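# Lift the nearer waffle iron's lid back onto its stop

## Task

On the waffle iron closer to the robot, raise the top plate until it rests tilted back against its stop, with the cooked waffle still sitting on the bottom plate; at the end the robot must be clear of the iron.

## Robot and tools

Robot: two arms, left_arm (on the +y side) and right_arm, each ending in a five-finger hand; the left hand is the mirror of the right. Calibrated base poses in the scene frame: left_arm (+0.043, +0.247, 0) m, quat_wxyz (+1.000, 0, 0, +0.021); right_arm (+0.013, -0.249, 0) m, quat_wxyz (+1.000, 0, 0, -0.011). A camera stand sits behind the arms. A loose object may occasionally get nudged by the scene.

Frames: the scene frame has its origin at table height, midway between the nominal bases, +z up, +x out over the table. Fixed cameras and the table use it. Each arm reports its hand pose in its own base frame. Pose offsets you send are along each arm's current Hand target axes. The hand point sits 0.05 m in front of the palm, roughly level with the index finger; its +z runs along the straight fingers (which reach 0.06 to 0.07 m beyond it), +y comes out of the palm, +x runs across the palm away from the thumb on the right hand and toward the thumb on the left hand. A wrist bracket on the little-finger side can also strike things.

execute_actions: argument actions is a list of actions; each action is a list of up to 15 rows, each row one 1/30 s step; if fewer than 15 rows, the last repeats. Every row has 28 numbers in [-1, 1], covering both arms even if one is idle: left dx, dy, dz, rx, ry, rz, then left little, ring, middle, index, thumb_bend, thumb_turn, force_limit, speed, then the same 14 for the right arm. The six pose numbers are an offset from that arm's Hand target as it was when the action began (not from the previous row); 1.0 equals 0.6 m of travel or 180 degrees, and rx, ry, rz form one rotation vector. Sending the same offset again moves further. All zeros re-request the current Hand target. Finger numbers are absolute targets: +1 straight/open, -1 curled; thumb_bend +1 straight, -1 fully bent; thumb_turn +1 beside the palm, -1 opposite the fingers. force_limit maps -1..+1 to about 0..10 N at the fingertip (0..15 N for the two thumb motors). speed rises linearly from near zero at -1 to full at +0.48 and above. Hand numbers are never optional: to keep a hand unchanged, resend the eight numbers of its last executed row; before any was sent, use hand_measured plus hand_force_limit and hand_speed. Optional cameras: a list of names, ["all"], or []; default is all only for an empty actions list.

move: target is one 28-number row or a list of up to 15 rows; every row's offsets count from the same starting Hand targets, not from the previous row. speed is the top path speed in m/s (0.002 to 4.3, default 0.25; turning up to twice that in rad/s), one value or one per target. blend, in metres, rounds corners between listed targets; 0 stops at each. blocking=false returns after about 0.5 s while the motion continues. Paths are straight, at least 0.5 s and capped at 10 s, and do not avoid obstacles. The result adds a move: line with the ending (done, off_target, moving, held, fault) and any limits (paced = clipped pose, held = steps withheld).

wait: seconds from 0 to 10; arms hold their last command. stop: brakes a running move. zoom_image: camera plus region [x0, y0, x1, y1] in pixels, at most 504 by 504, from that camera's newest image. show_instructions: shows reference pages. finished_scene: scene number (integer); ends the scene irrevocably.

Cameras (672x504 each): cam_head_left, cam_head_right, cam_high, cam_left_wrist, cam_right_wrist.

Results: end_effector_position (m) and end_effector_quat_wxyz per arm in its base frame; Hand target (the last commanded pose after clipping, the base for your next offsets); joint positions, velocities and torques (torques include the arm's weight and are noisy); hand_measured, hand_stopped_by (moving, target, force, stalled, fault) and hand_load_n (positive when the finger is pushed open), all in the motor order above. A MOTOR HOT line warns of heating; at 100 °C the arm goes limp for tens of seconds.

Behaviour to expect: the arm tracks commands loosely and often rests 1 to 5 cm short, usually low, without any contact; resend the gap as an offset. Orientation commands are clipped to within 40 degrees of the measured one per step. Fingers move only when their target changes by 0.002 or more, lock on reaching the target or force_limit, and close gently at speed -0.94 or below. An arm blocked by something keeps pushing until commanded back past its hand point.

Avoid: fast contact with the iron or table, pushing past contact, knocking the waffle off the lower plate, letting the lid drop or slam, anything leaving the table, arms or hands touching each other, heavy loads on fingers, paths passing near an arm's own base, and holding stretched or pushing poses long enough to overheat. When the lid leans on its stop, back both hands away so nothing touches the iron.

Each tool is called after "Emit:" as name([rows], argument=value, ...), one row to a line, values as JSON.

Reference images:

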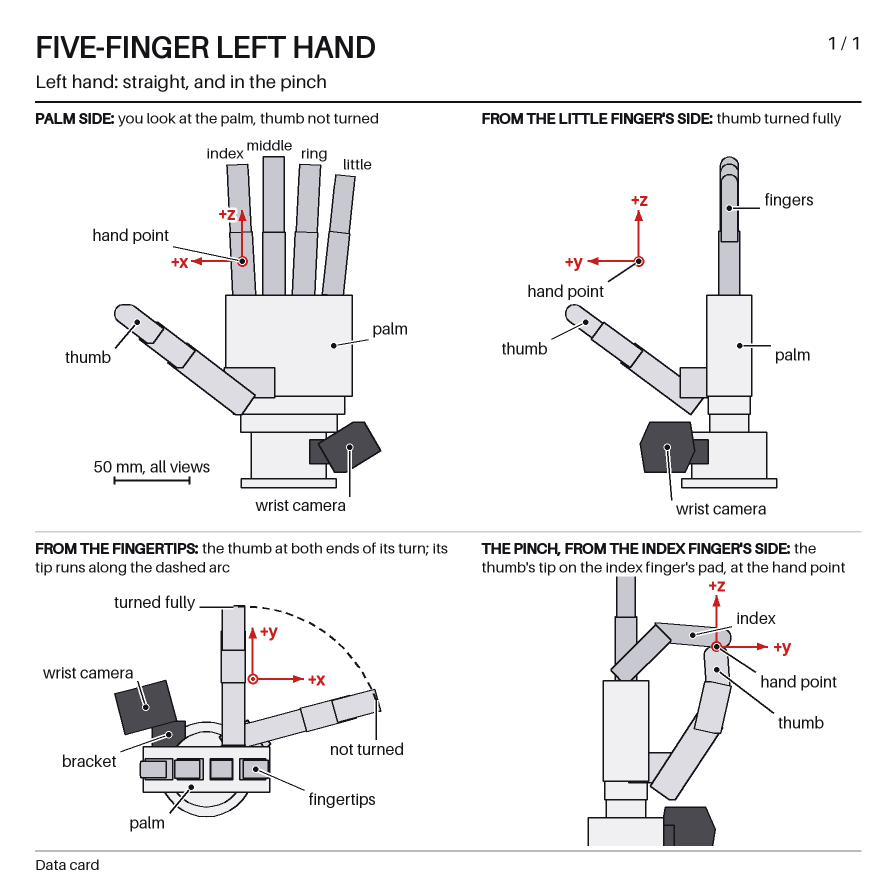

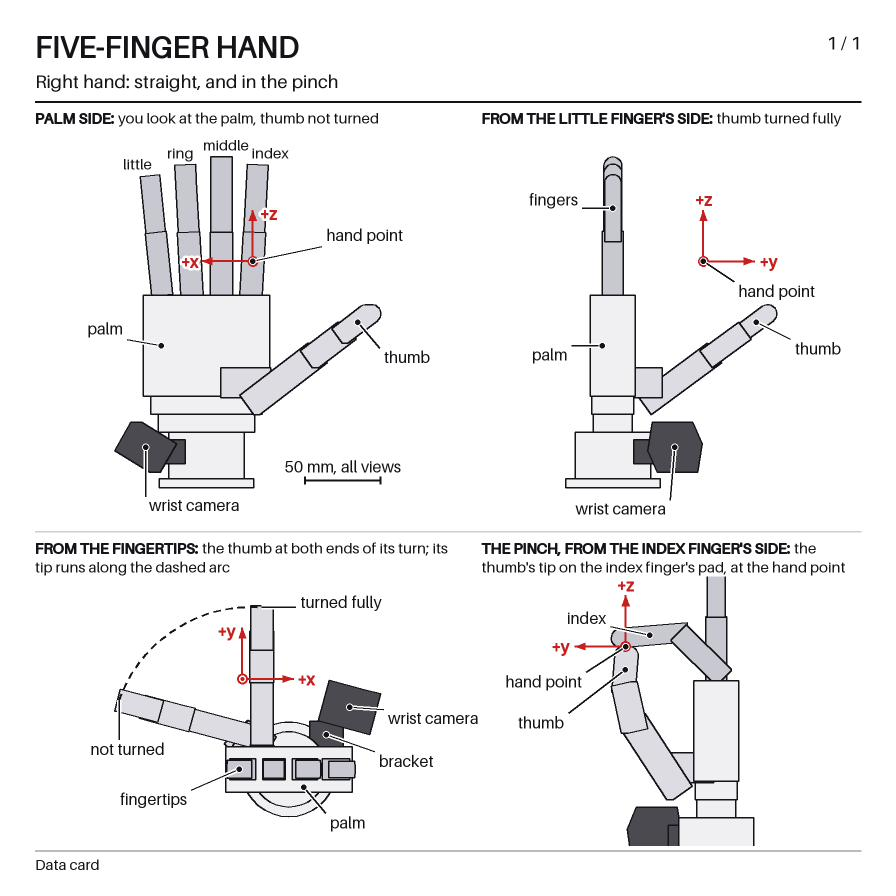

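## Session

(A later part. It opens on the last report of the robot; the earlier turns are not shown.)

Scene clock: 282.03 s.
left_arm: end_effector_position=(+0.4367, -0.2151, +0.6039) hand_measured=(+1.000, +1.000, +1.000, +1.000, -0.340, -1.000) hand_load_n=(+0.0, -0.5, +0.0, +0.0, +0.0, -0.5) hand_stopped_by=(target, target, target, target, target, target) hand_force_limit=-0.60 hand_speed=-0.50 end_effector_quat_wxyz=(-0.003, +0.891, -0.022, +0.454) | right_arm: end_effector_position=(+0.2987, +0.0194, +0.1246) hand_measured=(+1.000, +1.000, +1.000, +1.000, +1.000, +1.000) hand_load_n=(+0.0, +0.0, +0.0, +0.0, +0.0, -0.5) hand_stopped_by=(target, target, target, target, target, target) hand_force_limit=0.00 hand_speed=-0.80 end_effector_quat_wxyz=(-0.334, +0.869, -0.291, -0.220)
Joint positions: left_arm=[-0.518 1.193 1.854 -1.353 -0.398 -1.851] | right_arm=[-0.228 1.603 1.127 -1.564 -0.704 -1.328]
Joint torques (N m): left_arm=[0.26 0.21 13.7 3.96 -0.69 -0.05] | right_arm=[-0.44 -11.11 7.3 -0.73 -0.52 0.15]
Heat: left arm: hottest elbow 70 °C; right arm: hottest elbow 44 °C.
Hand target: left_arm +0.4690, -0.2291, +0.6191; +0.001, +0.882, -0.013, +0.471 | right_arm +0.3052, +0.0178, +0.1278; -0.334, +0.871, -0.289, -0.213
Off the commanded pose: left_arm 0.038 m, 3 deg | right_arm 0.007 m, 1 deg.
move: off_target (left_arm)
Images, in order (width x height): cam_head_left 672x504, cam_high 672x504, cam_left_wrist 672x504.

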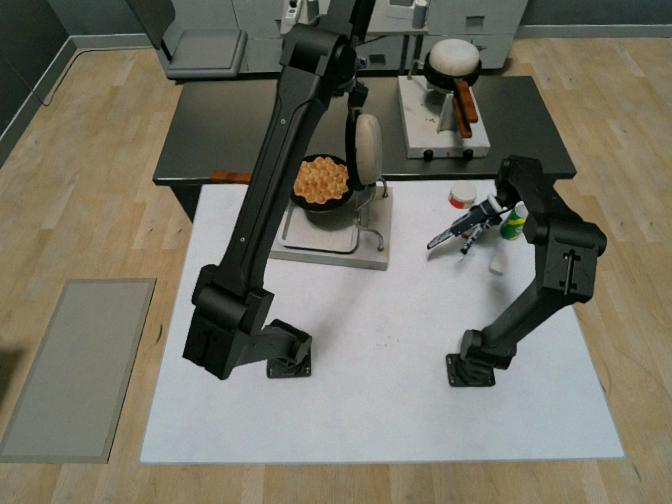

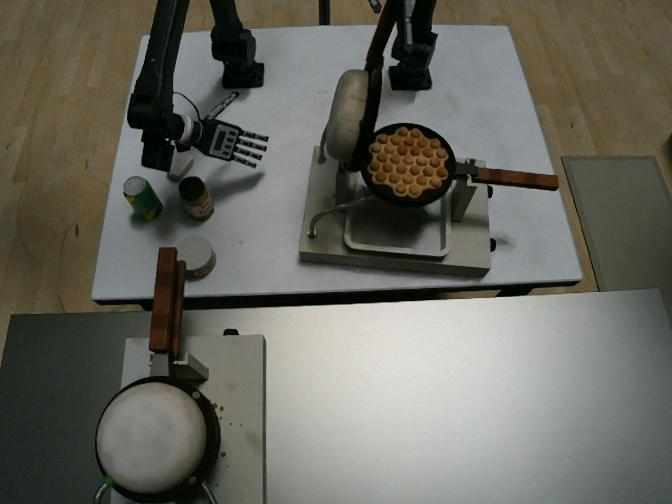

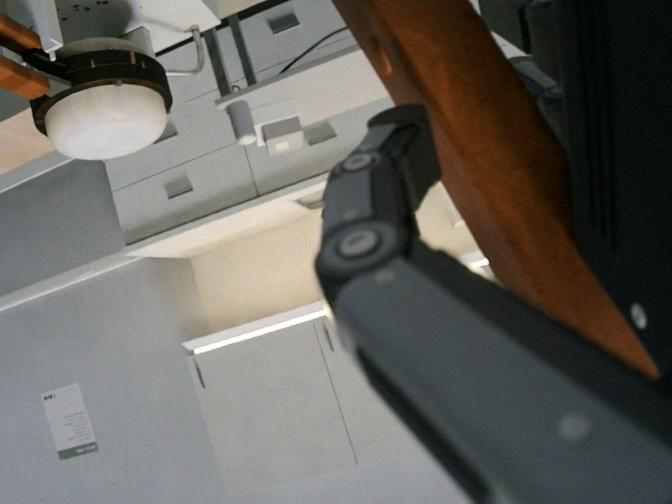

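Emit:
move([
  [-0.034,0.161,-0.026,0.0459,0.0121,0.0685,1,1,1,1,-0.42,-1,-0.75,-0.75,0,0,0,0,0,0,1,1,1,1,1,1,0,-0.8],
], speed=0.09, cameras=["cam_head_left","cam_high","cam_left_wrist"])

Scene clock: 294.37 s.
left_arm: end_effector_position=(+0.4170, -0.3188, +0.5955) hand_measured=(+1.000, +1.000, +1.000, +1.000, -0.384, -1.000) hand_load_n=(+0.0, -0.5, +0.0, +0.0, +1.0, +0.0) hand_stopped_by=(target, target, target, target, force, target) hand_force_limit=-0.75 hand_speed=-0.75 end_effector_quat_wxyz=(-0.117, +0.869, -0.104, +0.470) | right_arm: end_effector_position=(+0.2987, +0.0194, +0.1246) hand_measured=(+1.000, +1.000, +1.000, +1.000, +1.000, +1.000) hand_load_n=(+0.0, -0.5, +0.0, +0.0, +0.0, +0.0) hand_stopped_by=(target, target, target, target, target, target) hand_force_limit=0.00 hand_speed=-0.80 end_effector_quat_wxyz=(-0.334, +0.869, -0.291, -0.220)
Joint positions: left_arm=[-0.846 1.367 2.02 -1.49 -0.774 -1.868] | right_arm=[-0.228 1.603 1.127 -1.564 -0.704 -1.328]
Joint torques (N m): left_arm=[1.55 -3.72 13.16 2.95 -1.28 -0.28] | right_arm=[-0.21 -11.11 7.28 -0.72 -0.52 0.14]
Heat: left arm: hottest elbow 69 °C; right arm: hottest elbow 44 °C.
Hand target: left_arm +0.4425, -0.3249, +0.6100; -0.113, +0.864, -0.073, +0.485 | right_arm +0.3052, +0.0178, +0.1278; -0.334, +0.871, -0.289, -0.213
Off the commanded pose: left_arm 0.030 m, 4 deg | right_arm 0.007 m, 1 deg.
move: off_target (left_arm)
Images, in order (width x height): cam_head_left 672x504, cam_high 672x504, cam_left_wrist 672x504.

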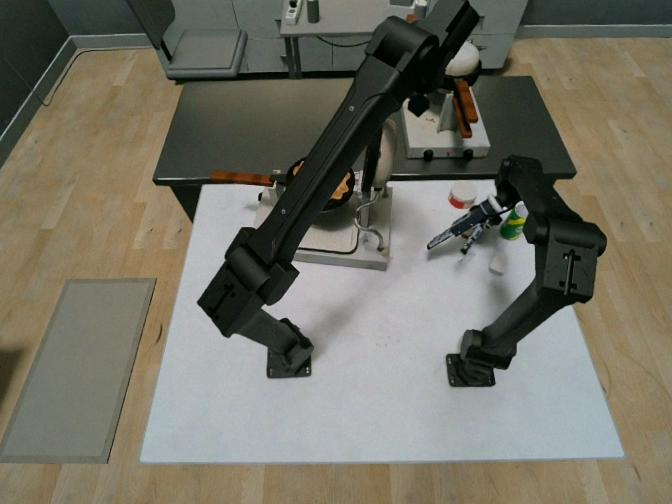

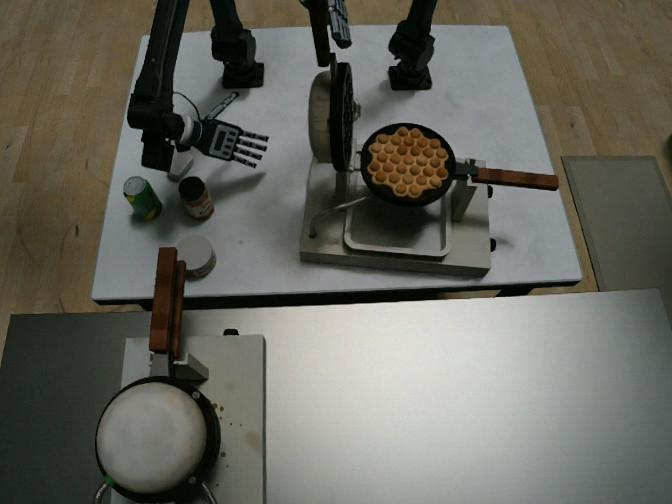

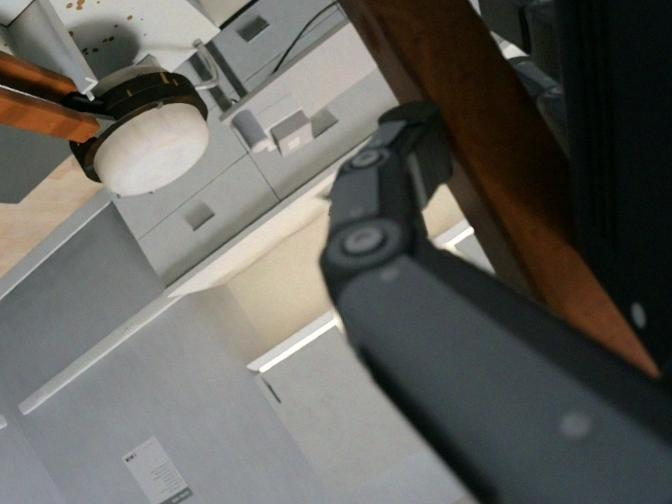

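Emit:
move([
  [-0.0138,0.0867,-0.0193,0.0245,0.0064,0.0365,1,1,1,1,-0.42,-1,-0.75,-0.75,0,0,0,0,0,0,1,1,1,1,1,1,0,-0.8],
], speed=0.07, cameras=["cam_head_left","cam_high","cam_left_wrist"])

Scene clock: 310.20 s.
left_arm: end_effector_position=(+0.4071, -0.3741, +0.5779) hand_measured=(+1.000, +1.000, +1.000, +1.000, -0.384, -1.000) hand_load_n=(+0.0, +0.0, +0.0, +0.0, +0.0, +0.0) hand_stopped_by=(target, target, target, target, force, target) hand_force_limit=-0.75 hand_speed=-0.75 end_effector_quat_wxyz=(-0.178, +0.851, -0.139, +0.474) | right_arm: end_effector_position=(+0.2987, +0.0194, +0.1246) hand_measured=(+1.000, +1.000, +1.000, +1.000, +1.000, +1.000) hand_load_n=(+0.0, +0.5, +0.0, +0.0, +0.0, -0.5) hand_stopped_by=(target, target, target, target, target, target) hand_force_limit=0.00 hand_speed=-0.80 end_effector_quat_wxyz=(-0.334, +0.869, -0.291, -0.220)
Joint positions: left_arm=[-0.978 1.489 2.112 -1.591 -0.937 -1.912] | right_arm=[-0.228 1.603 1.127 -1.564 -0.704 -1.328]
Joint torques (N m): left_arm=[1.9 -6.95 13.08 2.29 -1.43 -0.32] | right_arm=[-0.32 -11.16 7.3 -0.69 -0.52 0.14]
Heat: left arm: hottest elbow 66 °C; right arm: hottest elbow 44 °C.
Hand target: left_arm +0.4273, -0.3747, +0.5951; -0.173, +0.849, -0.105, +0.489 | right_arm +0.3052, +0.0178, +0.1278; -0.334, +0.871, -0.289, -0.213
Off the commanded pose: left_arm 0.027 m, 4 deg | right_arm 0.007 m, 1 deg.
move: off_target (left_arm)
Images, in order (width x height): cam_head_left 672x504, cam_high 672x504, cam_left_wrist 672x504.

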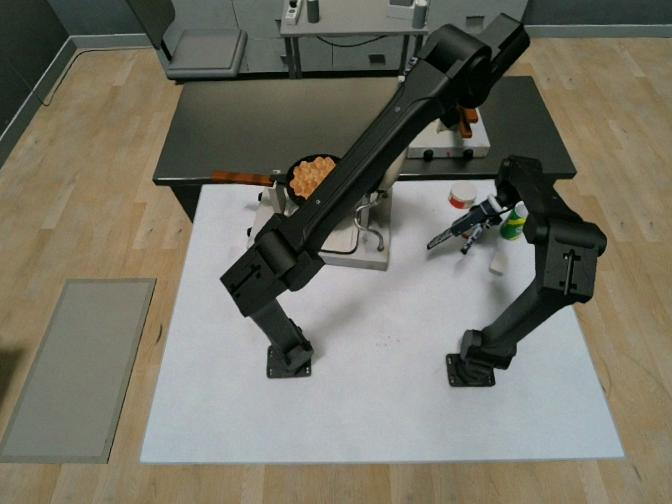

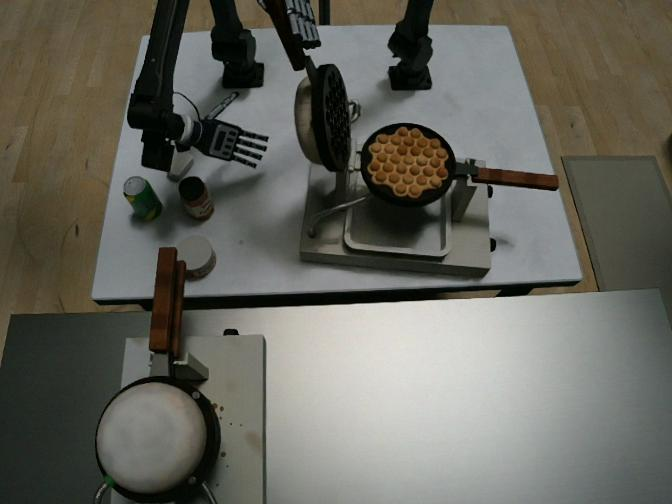

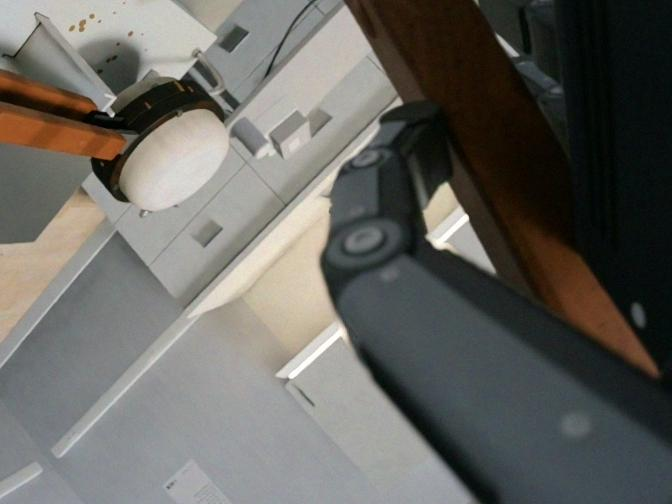

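Emit:
move([
  [-0.0055,0.0435,-0.0098,0.0122,0.0032,0.0183,1,1,1,1,-0.42,-1,-0.75,-0.75,0,0,0,0,0,0,1,1,1,1,1,1,0,-0.8],
], speed=0.06, cameras=["cam_head_left","cam_high","cam_left_wrist"])

Emit:
zoom_image(camera="cam_high", region=[240, 0, 440, 200])

Scene clock: 325.03 s.
left_arm: end_effector_position=(+0.4089, -0.3763, +0.5819) hand_measured=(+1.000, +1.000, +1.000, +1.000, -0.384, -1.000) hand_load_n=(+0.0, +0.0, +0.0, +0.0, +3.5, +0.5) hand_stopped_by=(target, target, target, target, force, target) hand_force_limit=-0.75 hand_speed=-0.75 end_effector_quat_wxyz=(-0.209, +0.842, -0.127, +0.482) | right_arm: end_effector_position=(+0.2987, +0.0194, +0.1246) hand_measured=(+1.000, +1.000, +1.000, +1.000, +1.000, +1.000) hand_load_n=(+0.0, +0.0, +0.0, +0.0, -0.5, +0.0) hand_stopped_by=(target, target, target, target, target, target) hand_force_limit=0.00 hand_speed=-0.80 end_effector_quat_wxyz=(-0.334, +0.869, -0.291, -0.220)
Joint positions: left_arm=[-1.002 1.532 2.165 -1.66 -1.019 -1.965] | right_arm=[-0.228 1.603 1.127 -1.564 -0.704 -1.328]
Joint torques (N m): left_arm=[-0.5 -5.95 12.45 2.28 -0.97 -0.04] | right_arm=[-0.32 -11.28 7.31 -0.72 -0.53 0.14]
Heat: left arm: hottest elbow 65 °C; right arm: hottest elbow 44 °C.
Hand target: left_arm +0.4203, -0.3986, +0.5849; -0.202, +0.839, -0.121, +0.490 | right_arm +0.3052, +0.0178, +0.1278; -0.334, +0.871, -0.289, -0.213
Off the commanded pose: left_arm 0.025 m, 1 deg | right_arm 0.007 m, 1 deg.
move: off_target (left_arm)
Images, in order (width x height): cam_head_left 672x504, cam_high 672x504, cam_left_wrist 672x504.

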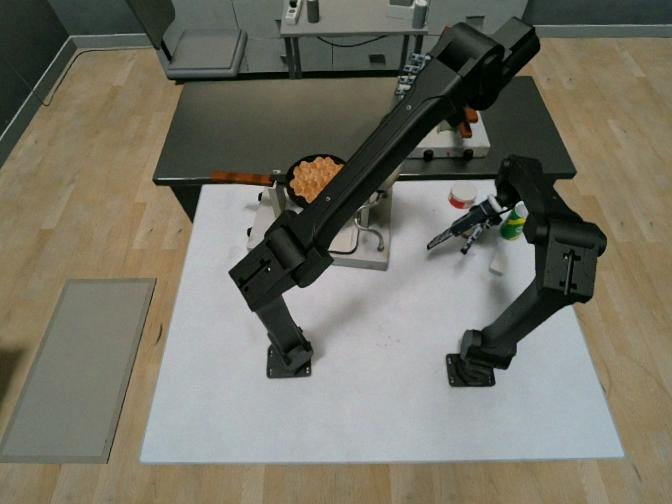

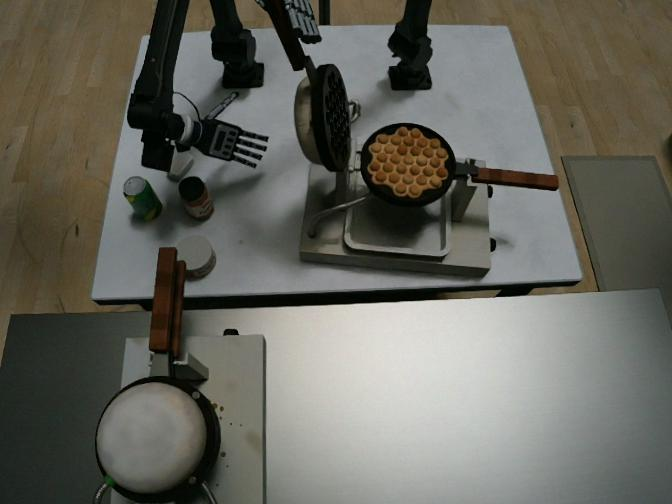

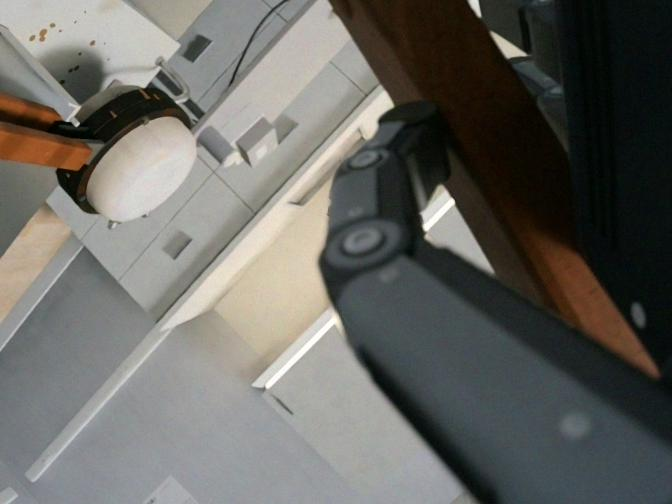

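Scaled by 2.520 from the camera's 672x504 image, which has a finer 960x720 frame.

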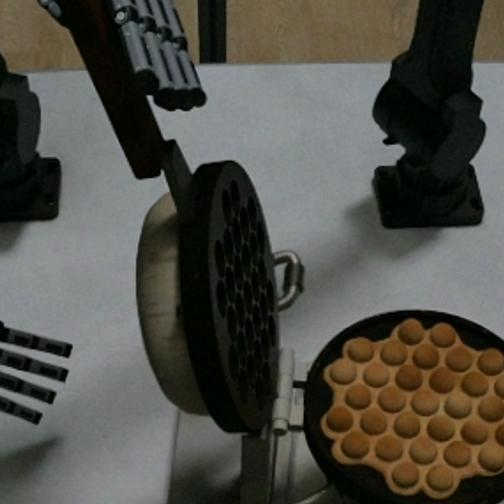

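Emit:
move([
  [0.0031,-0.0435,0.0,-0.0122,-0.0032,-0.0183,1,1,1,1,-0.2,-1,-0.75,-0.5,0,0,0,0,0,0,1,1,1,1,1,1,0,-0.8],
  [0.0031,-0.0435,0.0,-0.0122,-0.0032,-0.0183,1,1,1,1,1,-1,-0.75,-0.2,0,0,0,0,0,0,1,1,1,1,1,1,0,-0.8],
], speed=0.08, cameras=["cam_head_left","cam_high","cam_left_wrist"])

Emit:
zoom_image(camera="cam_high", region=[240, 0, 440, 200])

Scene clock: 358.60 s.
left_arm: end_effector_position=(+0.4070, -0.3776, +0.5839) hand_measured=(+1.000, +1.000, +1.000, +1.000, +1.000, -1.000) hand_load_n=(+0.0, +0.0, +0.0, +0.0, +0.0, +0.0) hand_stopped_by=(target, target, target, target, target, target) hand_force_limit=-0.75 hand_speed=-0.20 end_effector_quat_wxyz=(-0.185, +0.850, -0.126, +0.476) | right_arm: end_effector_position=(+0.2987, +0.0194, +0.1246) hand_measured=(+1.000, +1.000, +1.000, +1.000, +1.000, +1.000) hand_load_n=(+0.0, +0.0, +0.0, +0.0, +0.0, +0.0) hand_stopped_by=(target, target, target, target, target, target) hand_force_limit=0.00 hand_speed=-0.80 end_effector_quat_wxyz=(-0.334, +0.869, -0.291, -0.220)
Joint positions: left_arm=[-0.993 1.523 2.168 -1.649 -0.968 -1.966] | right_arm=[-0.228 1.603 1.127 -1.564 -0.704 -1.328]
Joint torques (N m): left_arm=[1.9 -9.17 10.73 3 -0.47 0.06] | right_arm=[-0.32 -11.22 7.31 -0.73 -0.53 0.13]
Heat: left arm: hottest elbow 59 °C; right arm: hottest elbow 44 °C.
Hand target: left_arm +0.4214, -0.3761, +0.5983; -0.173, +0.849, -0.105, +0.489 | right_arm +0.3052, +0.0178, +0.1278; -0.334, +0.871, -0.289, -0.213
Off the commanded pose: left_arm 0.020 m, 3 deg | right_arm 0.007 m, 1 deg.
move: off_target (left_arm); target 2's new numbers were sent with left_arm's hand 0.020 m and 3 deg from that target
Images, in order (width x height): cam_head_left 672x504, cam_high 672x504, cam_left_wrist 672x504.

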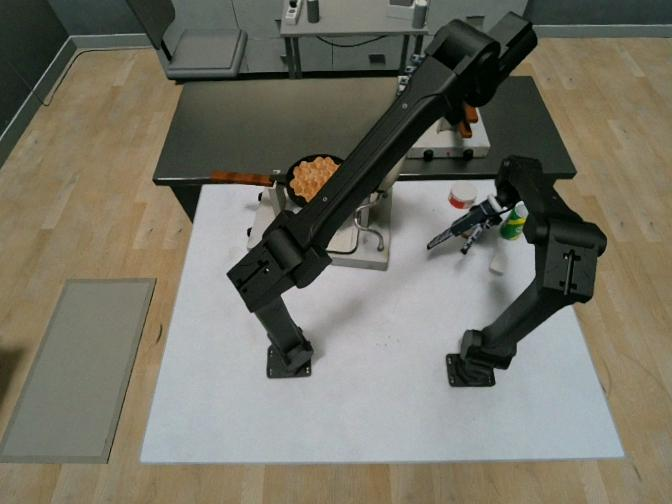

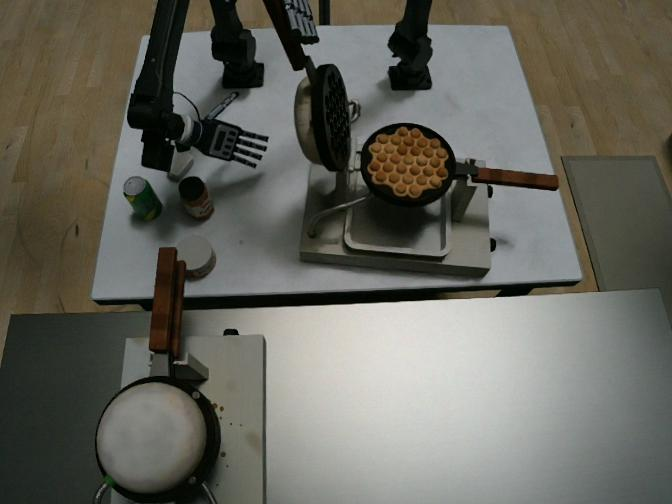

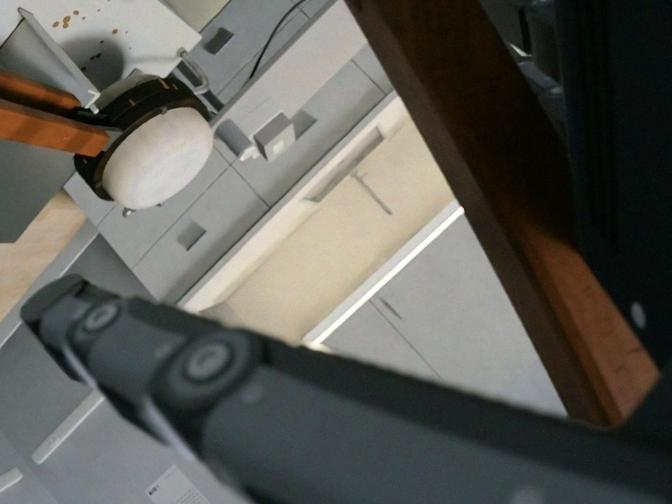

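Scaled by 2.520 from the camera's 672x504 image, which has a finer 960x720 frame.

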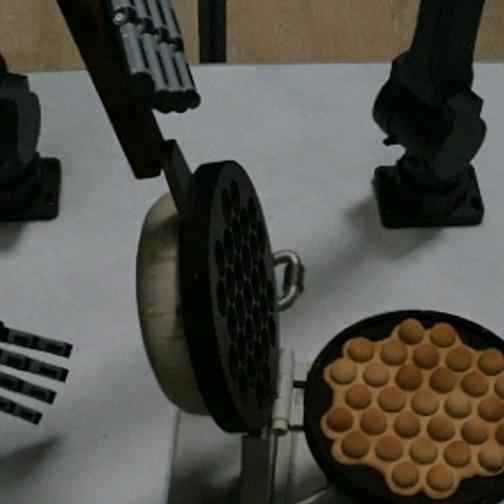

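Emit:
move([
  [-0.004,-0.0167,-0.035,0,0,0,1,1,1,1,1,-1,-0.75,-0.2,0,0,0,0,0,0,1,1,1,1,1,1,0,-0.8],
  [-0.006,-0.025,-0.13,0,0,0,1,1,1,1,1,-1,-0.75,-0.2,0,0,0,0,0,0,1,1,1,1,1,1,0,-0.8],
  [-0.09,-0.28,-0.07,0,0,0,1,1,1,1,1,-1,-0.75,-0.2,0,0,0,0,0,0,1,1,1,1,1,1,0,-0.8],
], speed=[0.08,0.1,0.15], blend=[0.005,0.01,0], cameras=["cam_head_left","cam_high","cam_left_wrist"])

Scene clock: 370.80 s.
left_arm: end_effector_position=(+0.3559, -0.2144, +0.6380) hand_measured=(+1.000, +1.000, +1.000, +1.000, +1.000, -1.000) hand_load_n=(+0.0, +0.0, +0.0, +0.0, +0.0, +0.0) hand_stopped_by=(target, target, target, target, target, target) hand_force_limit=-0.75 hand_speed=-0.20 end_effector_quat_wxyz=(-0.174, +0.850, -0.111, +0.484) | right_arm: end_effector_position=(+0.2987, +0.0194, +0.1246) hand_measured=(+1.000, +1.000, +1.000, +1.000, +1.000, +1.000) hand_load_n=(+0.0, +0.0, +0.0, +0.0, +0.0, +0.0) hand_stopped_by=(target, target, target, target, target, target) hand_force_limit=0.00 hand_speed=-0.80 end_effector_quat_wxyz=(-0.334, +0.869, -0.291, -0.220)
Joint positions: left_arm=[-0.814 1.176 1.986 -1.611 -0.857 -1.759] | right_arm=[-0.228 1.603 1.127 -1.564 -0.704 -1.328]
Joint torques (N m): left_arm=[1.08 -4.19 7.34 2.55 -0.36 0.02] | right_arm=[-0.32 -11.05 7.3 -0.73 -0.53 0.14]
Heat: left arm: hottest elbow 59 °C; right arm: hottest elbow 44 °C.
Hand target: left_arm +0.3595, -0.2111, +0.6415; -0.173, +0.849, -0.105, +0.489 | right_arm +0.3052, +0.0178, +0.1278; -0.334, +0.871, -0.289, -0.213
Off the commanded pose: left_arm 0.006 m, 1 deg | right_arm 0.007 m, 1 deg.
move: done
Images, in order (width x height): cam_head_left 672x504, cam_high 672x504, cam_left_wrist 672x504.

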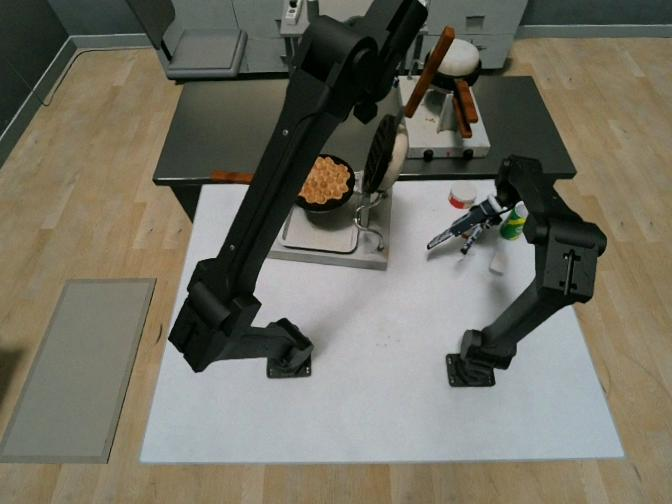

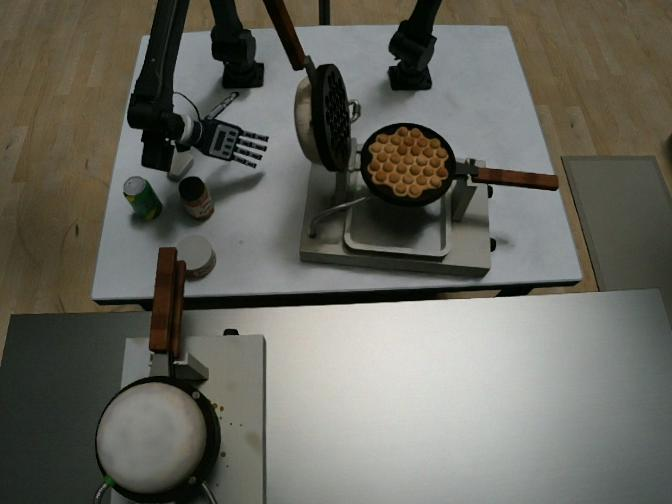

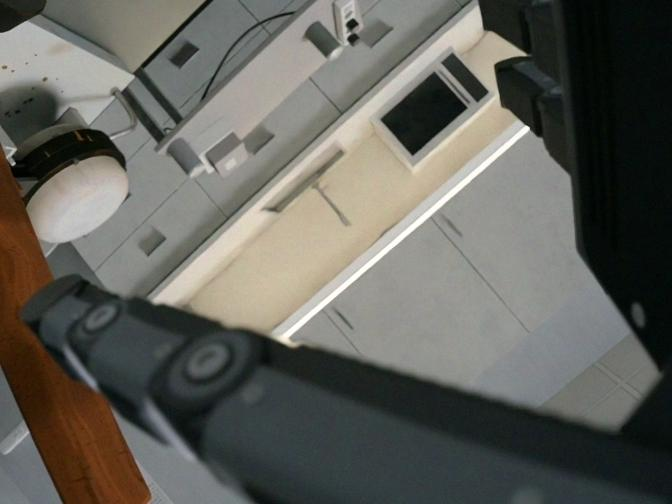

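Emit:
move([
  [-0.02,-0.08,0.0,0,0,0,1,1,1,1,1,-1,-0.75,-0.2,0,0,0,0,0,0,1,1,1,1,1,1,0,-0.8],
], speed=0.15, cameras=["cam_head_left","cam_high"])

Scene clock: 379.23 s.
left_arm: end_effector_position=(+0.3493, -0.1648, +0.6483) hand_measured=(+1.000, +1.000, +1.000, +1.000, +1.000, -1.000) hand_load_n=(+0.0, +0.0, +0.0, +0.0, +0.0, +0.0) hand_stopped_by=(target, target, target, target, target, target) hand_force_limit=-0.75 hand_speed=-0.20 end_effector_quat_wxyz=(-0.172, +0.851, -0.110, +0.484) | right_arm: end_effector_position=(+0.2987, +0.0194, +0.1246) hand_measured=(+1.000, +1.000, +1.000, +1.000, +1.000, +1.000) hand_load_n=(+0.0, +0.0, +0.0, -0.5, +0.0, +0.0) hand_stopped_by=(target, target, target, target, target, target) hand_force_limit=0.00 hand_speed=-0.80 end_effector_quat_wxyz=(-0.334, +0.869, -0.291, -0.220)
Joint positions: left_arm=[-0.676 1.096 1.955 -1.562 -0.755 -1.626] | right_arm=[-0.228 1.603 1.127 -1.564 -0.704 -1.328]
Joint torques (N m): left_arm=[1.14 -2.55 7.1 2.71 -0.27 0.04] | right_arm=[-0.32 -11.16 7.28 -0.72 -0.53 0.15]
Heat: left arm: hottest elbow 57 °C; right arm: hottest elbow 44 °C.
Hand target: left_arm +0.3540, -0.1627, +0.6511; -0.173, +0.849, -0.105, +0.489 | right_arm +0.3052, +0.0178, +0.1278; -0.334, +0.871, -0.289, -0.213
Off the commanded pose: left_arm 0.006 m, 1 deg | right_arm 0.007 m, 1 deg.
move: done
Images, in order (width x height): cam_head_left 672x504, cam_high 672x504.

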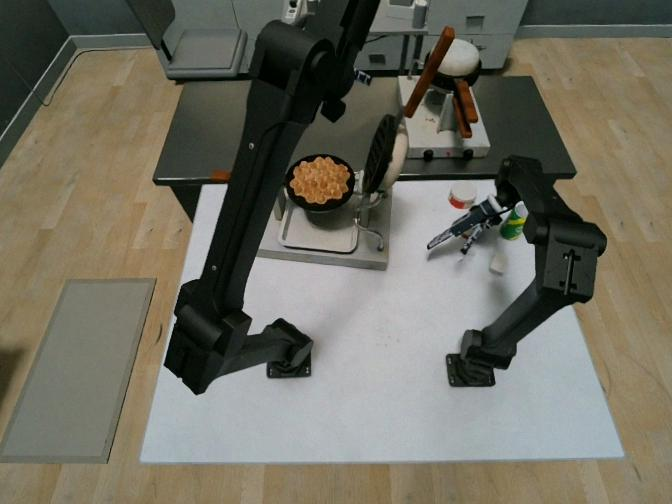

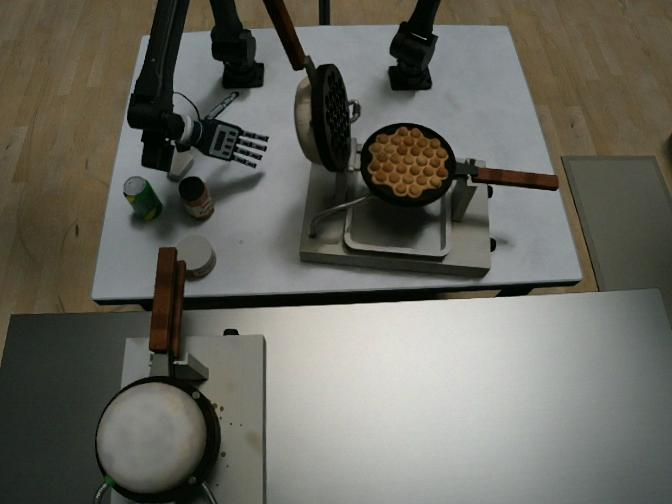

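Emit:
finished_scene(scene=3)

The scene is finished: the task was done.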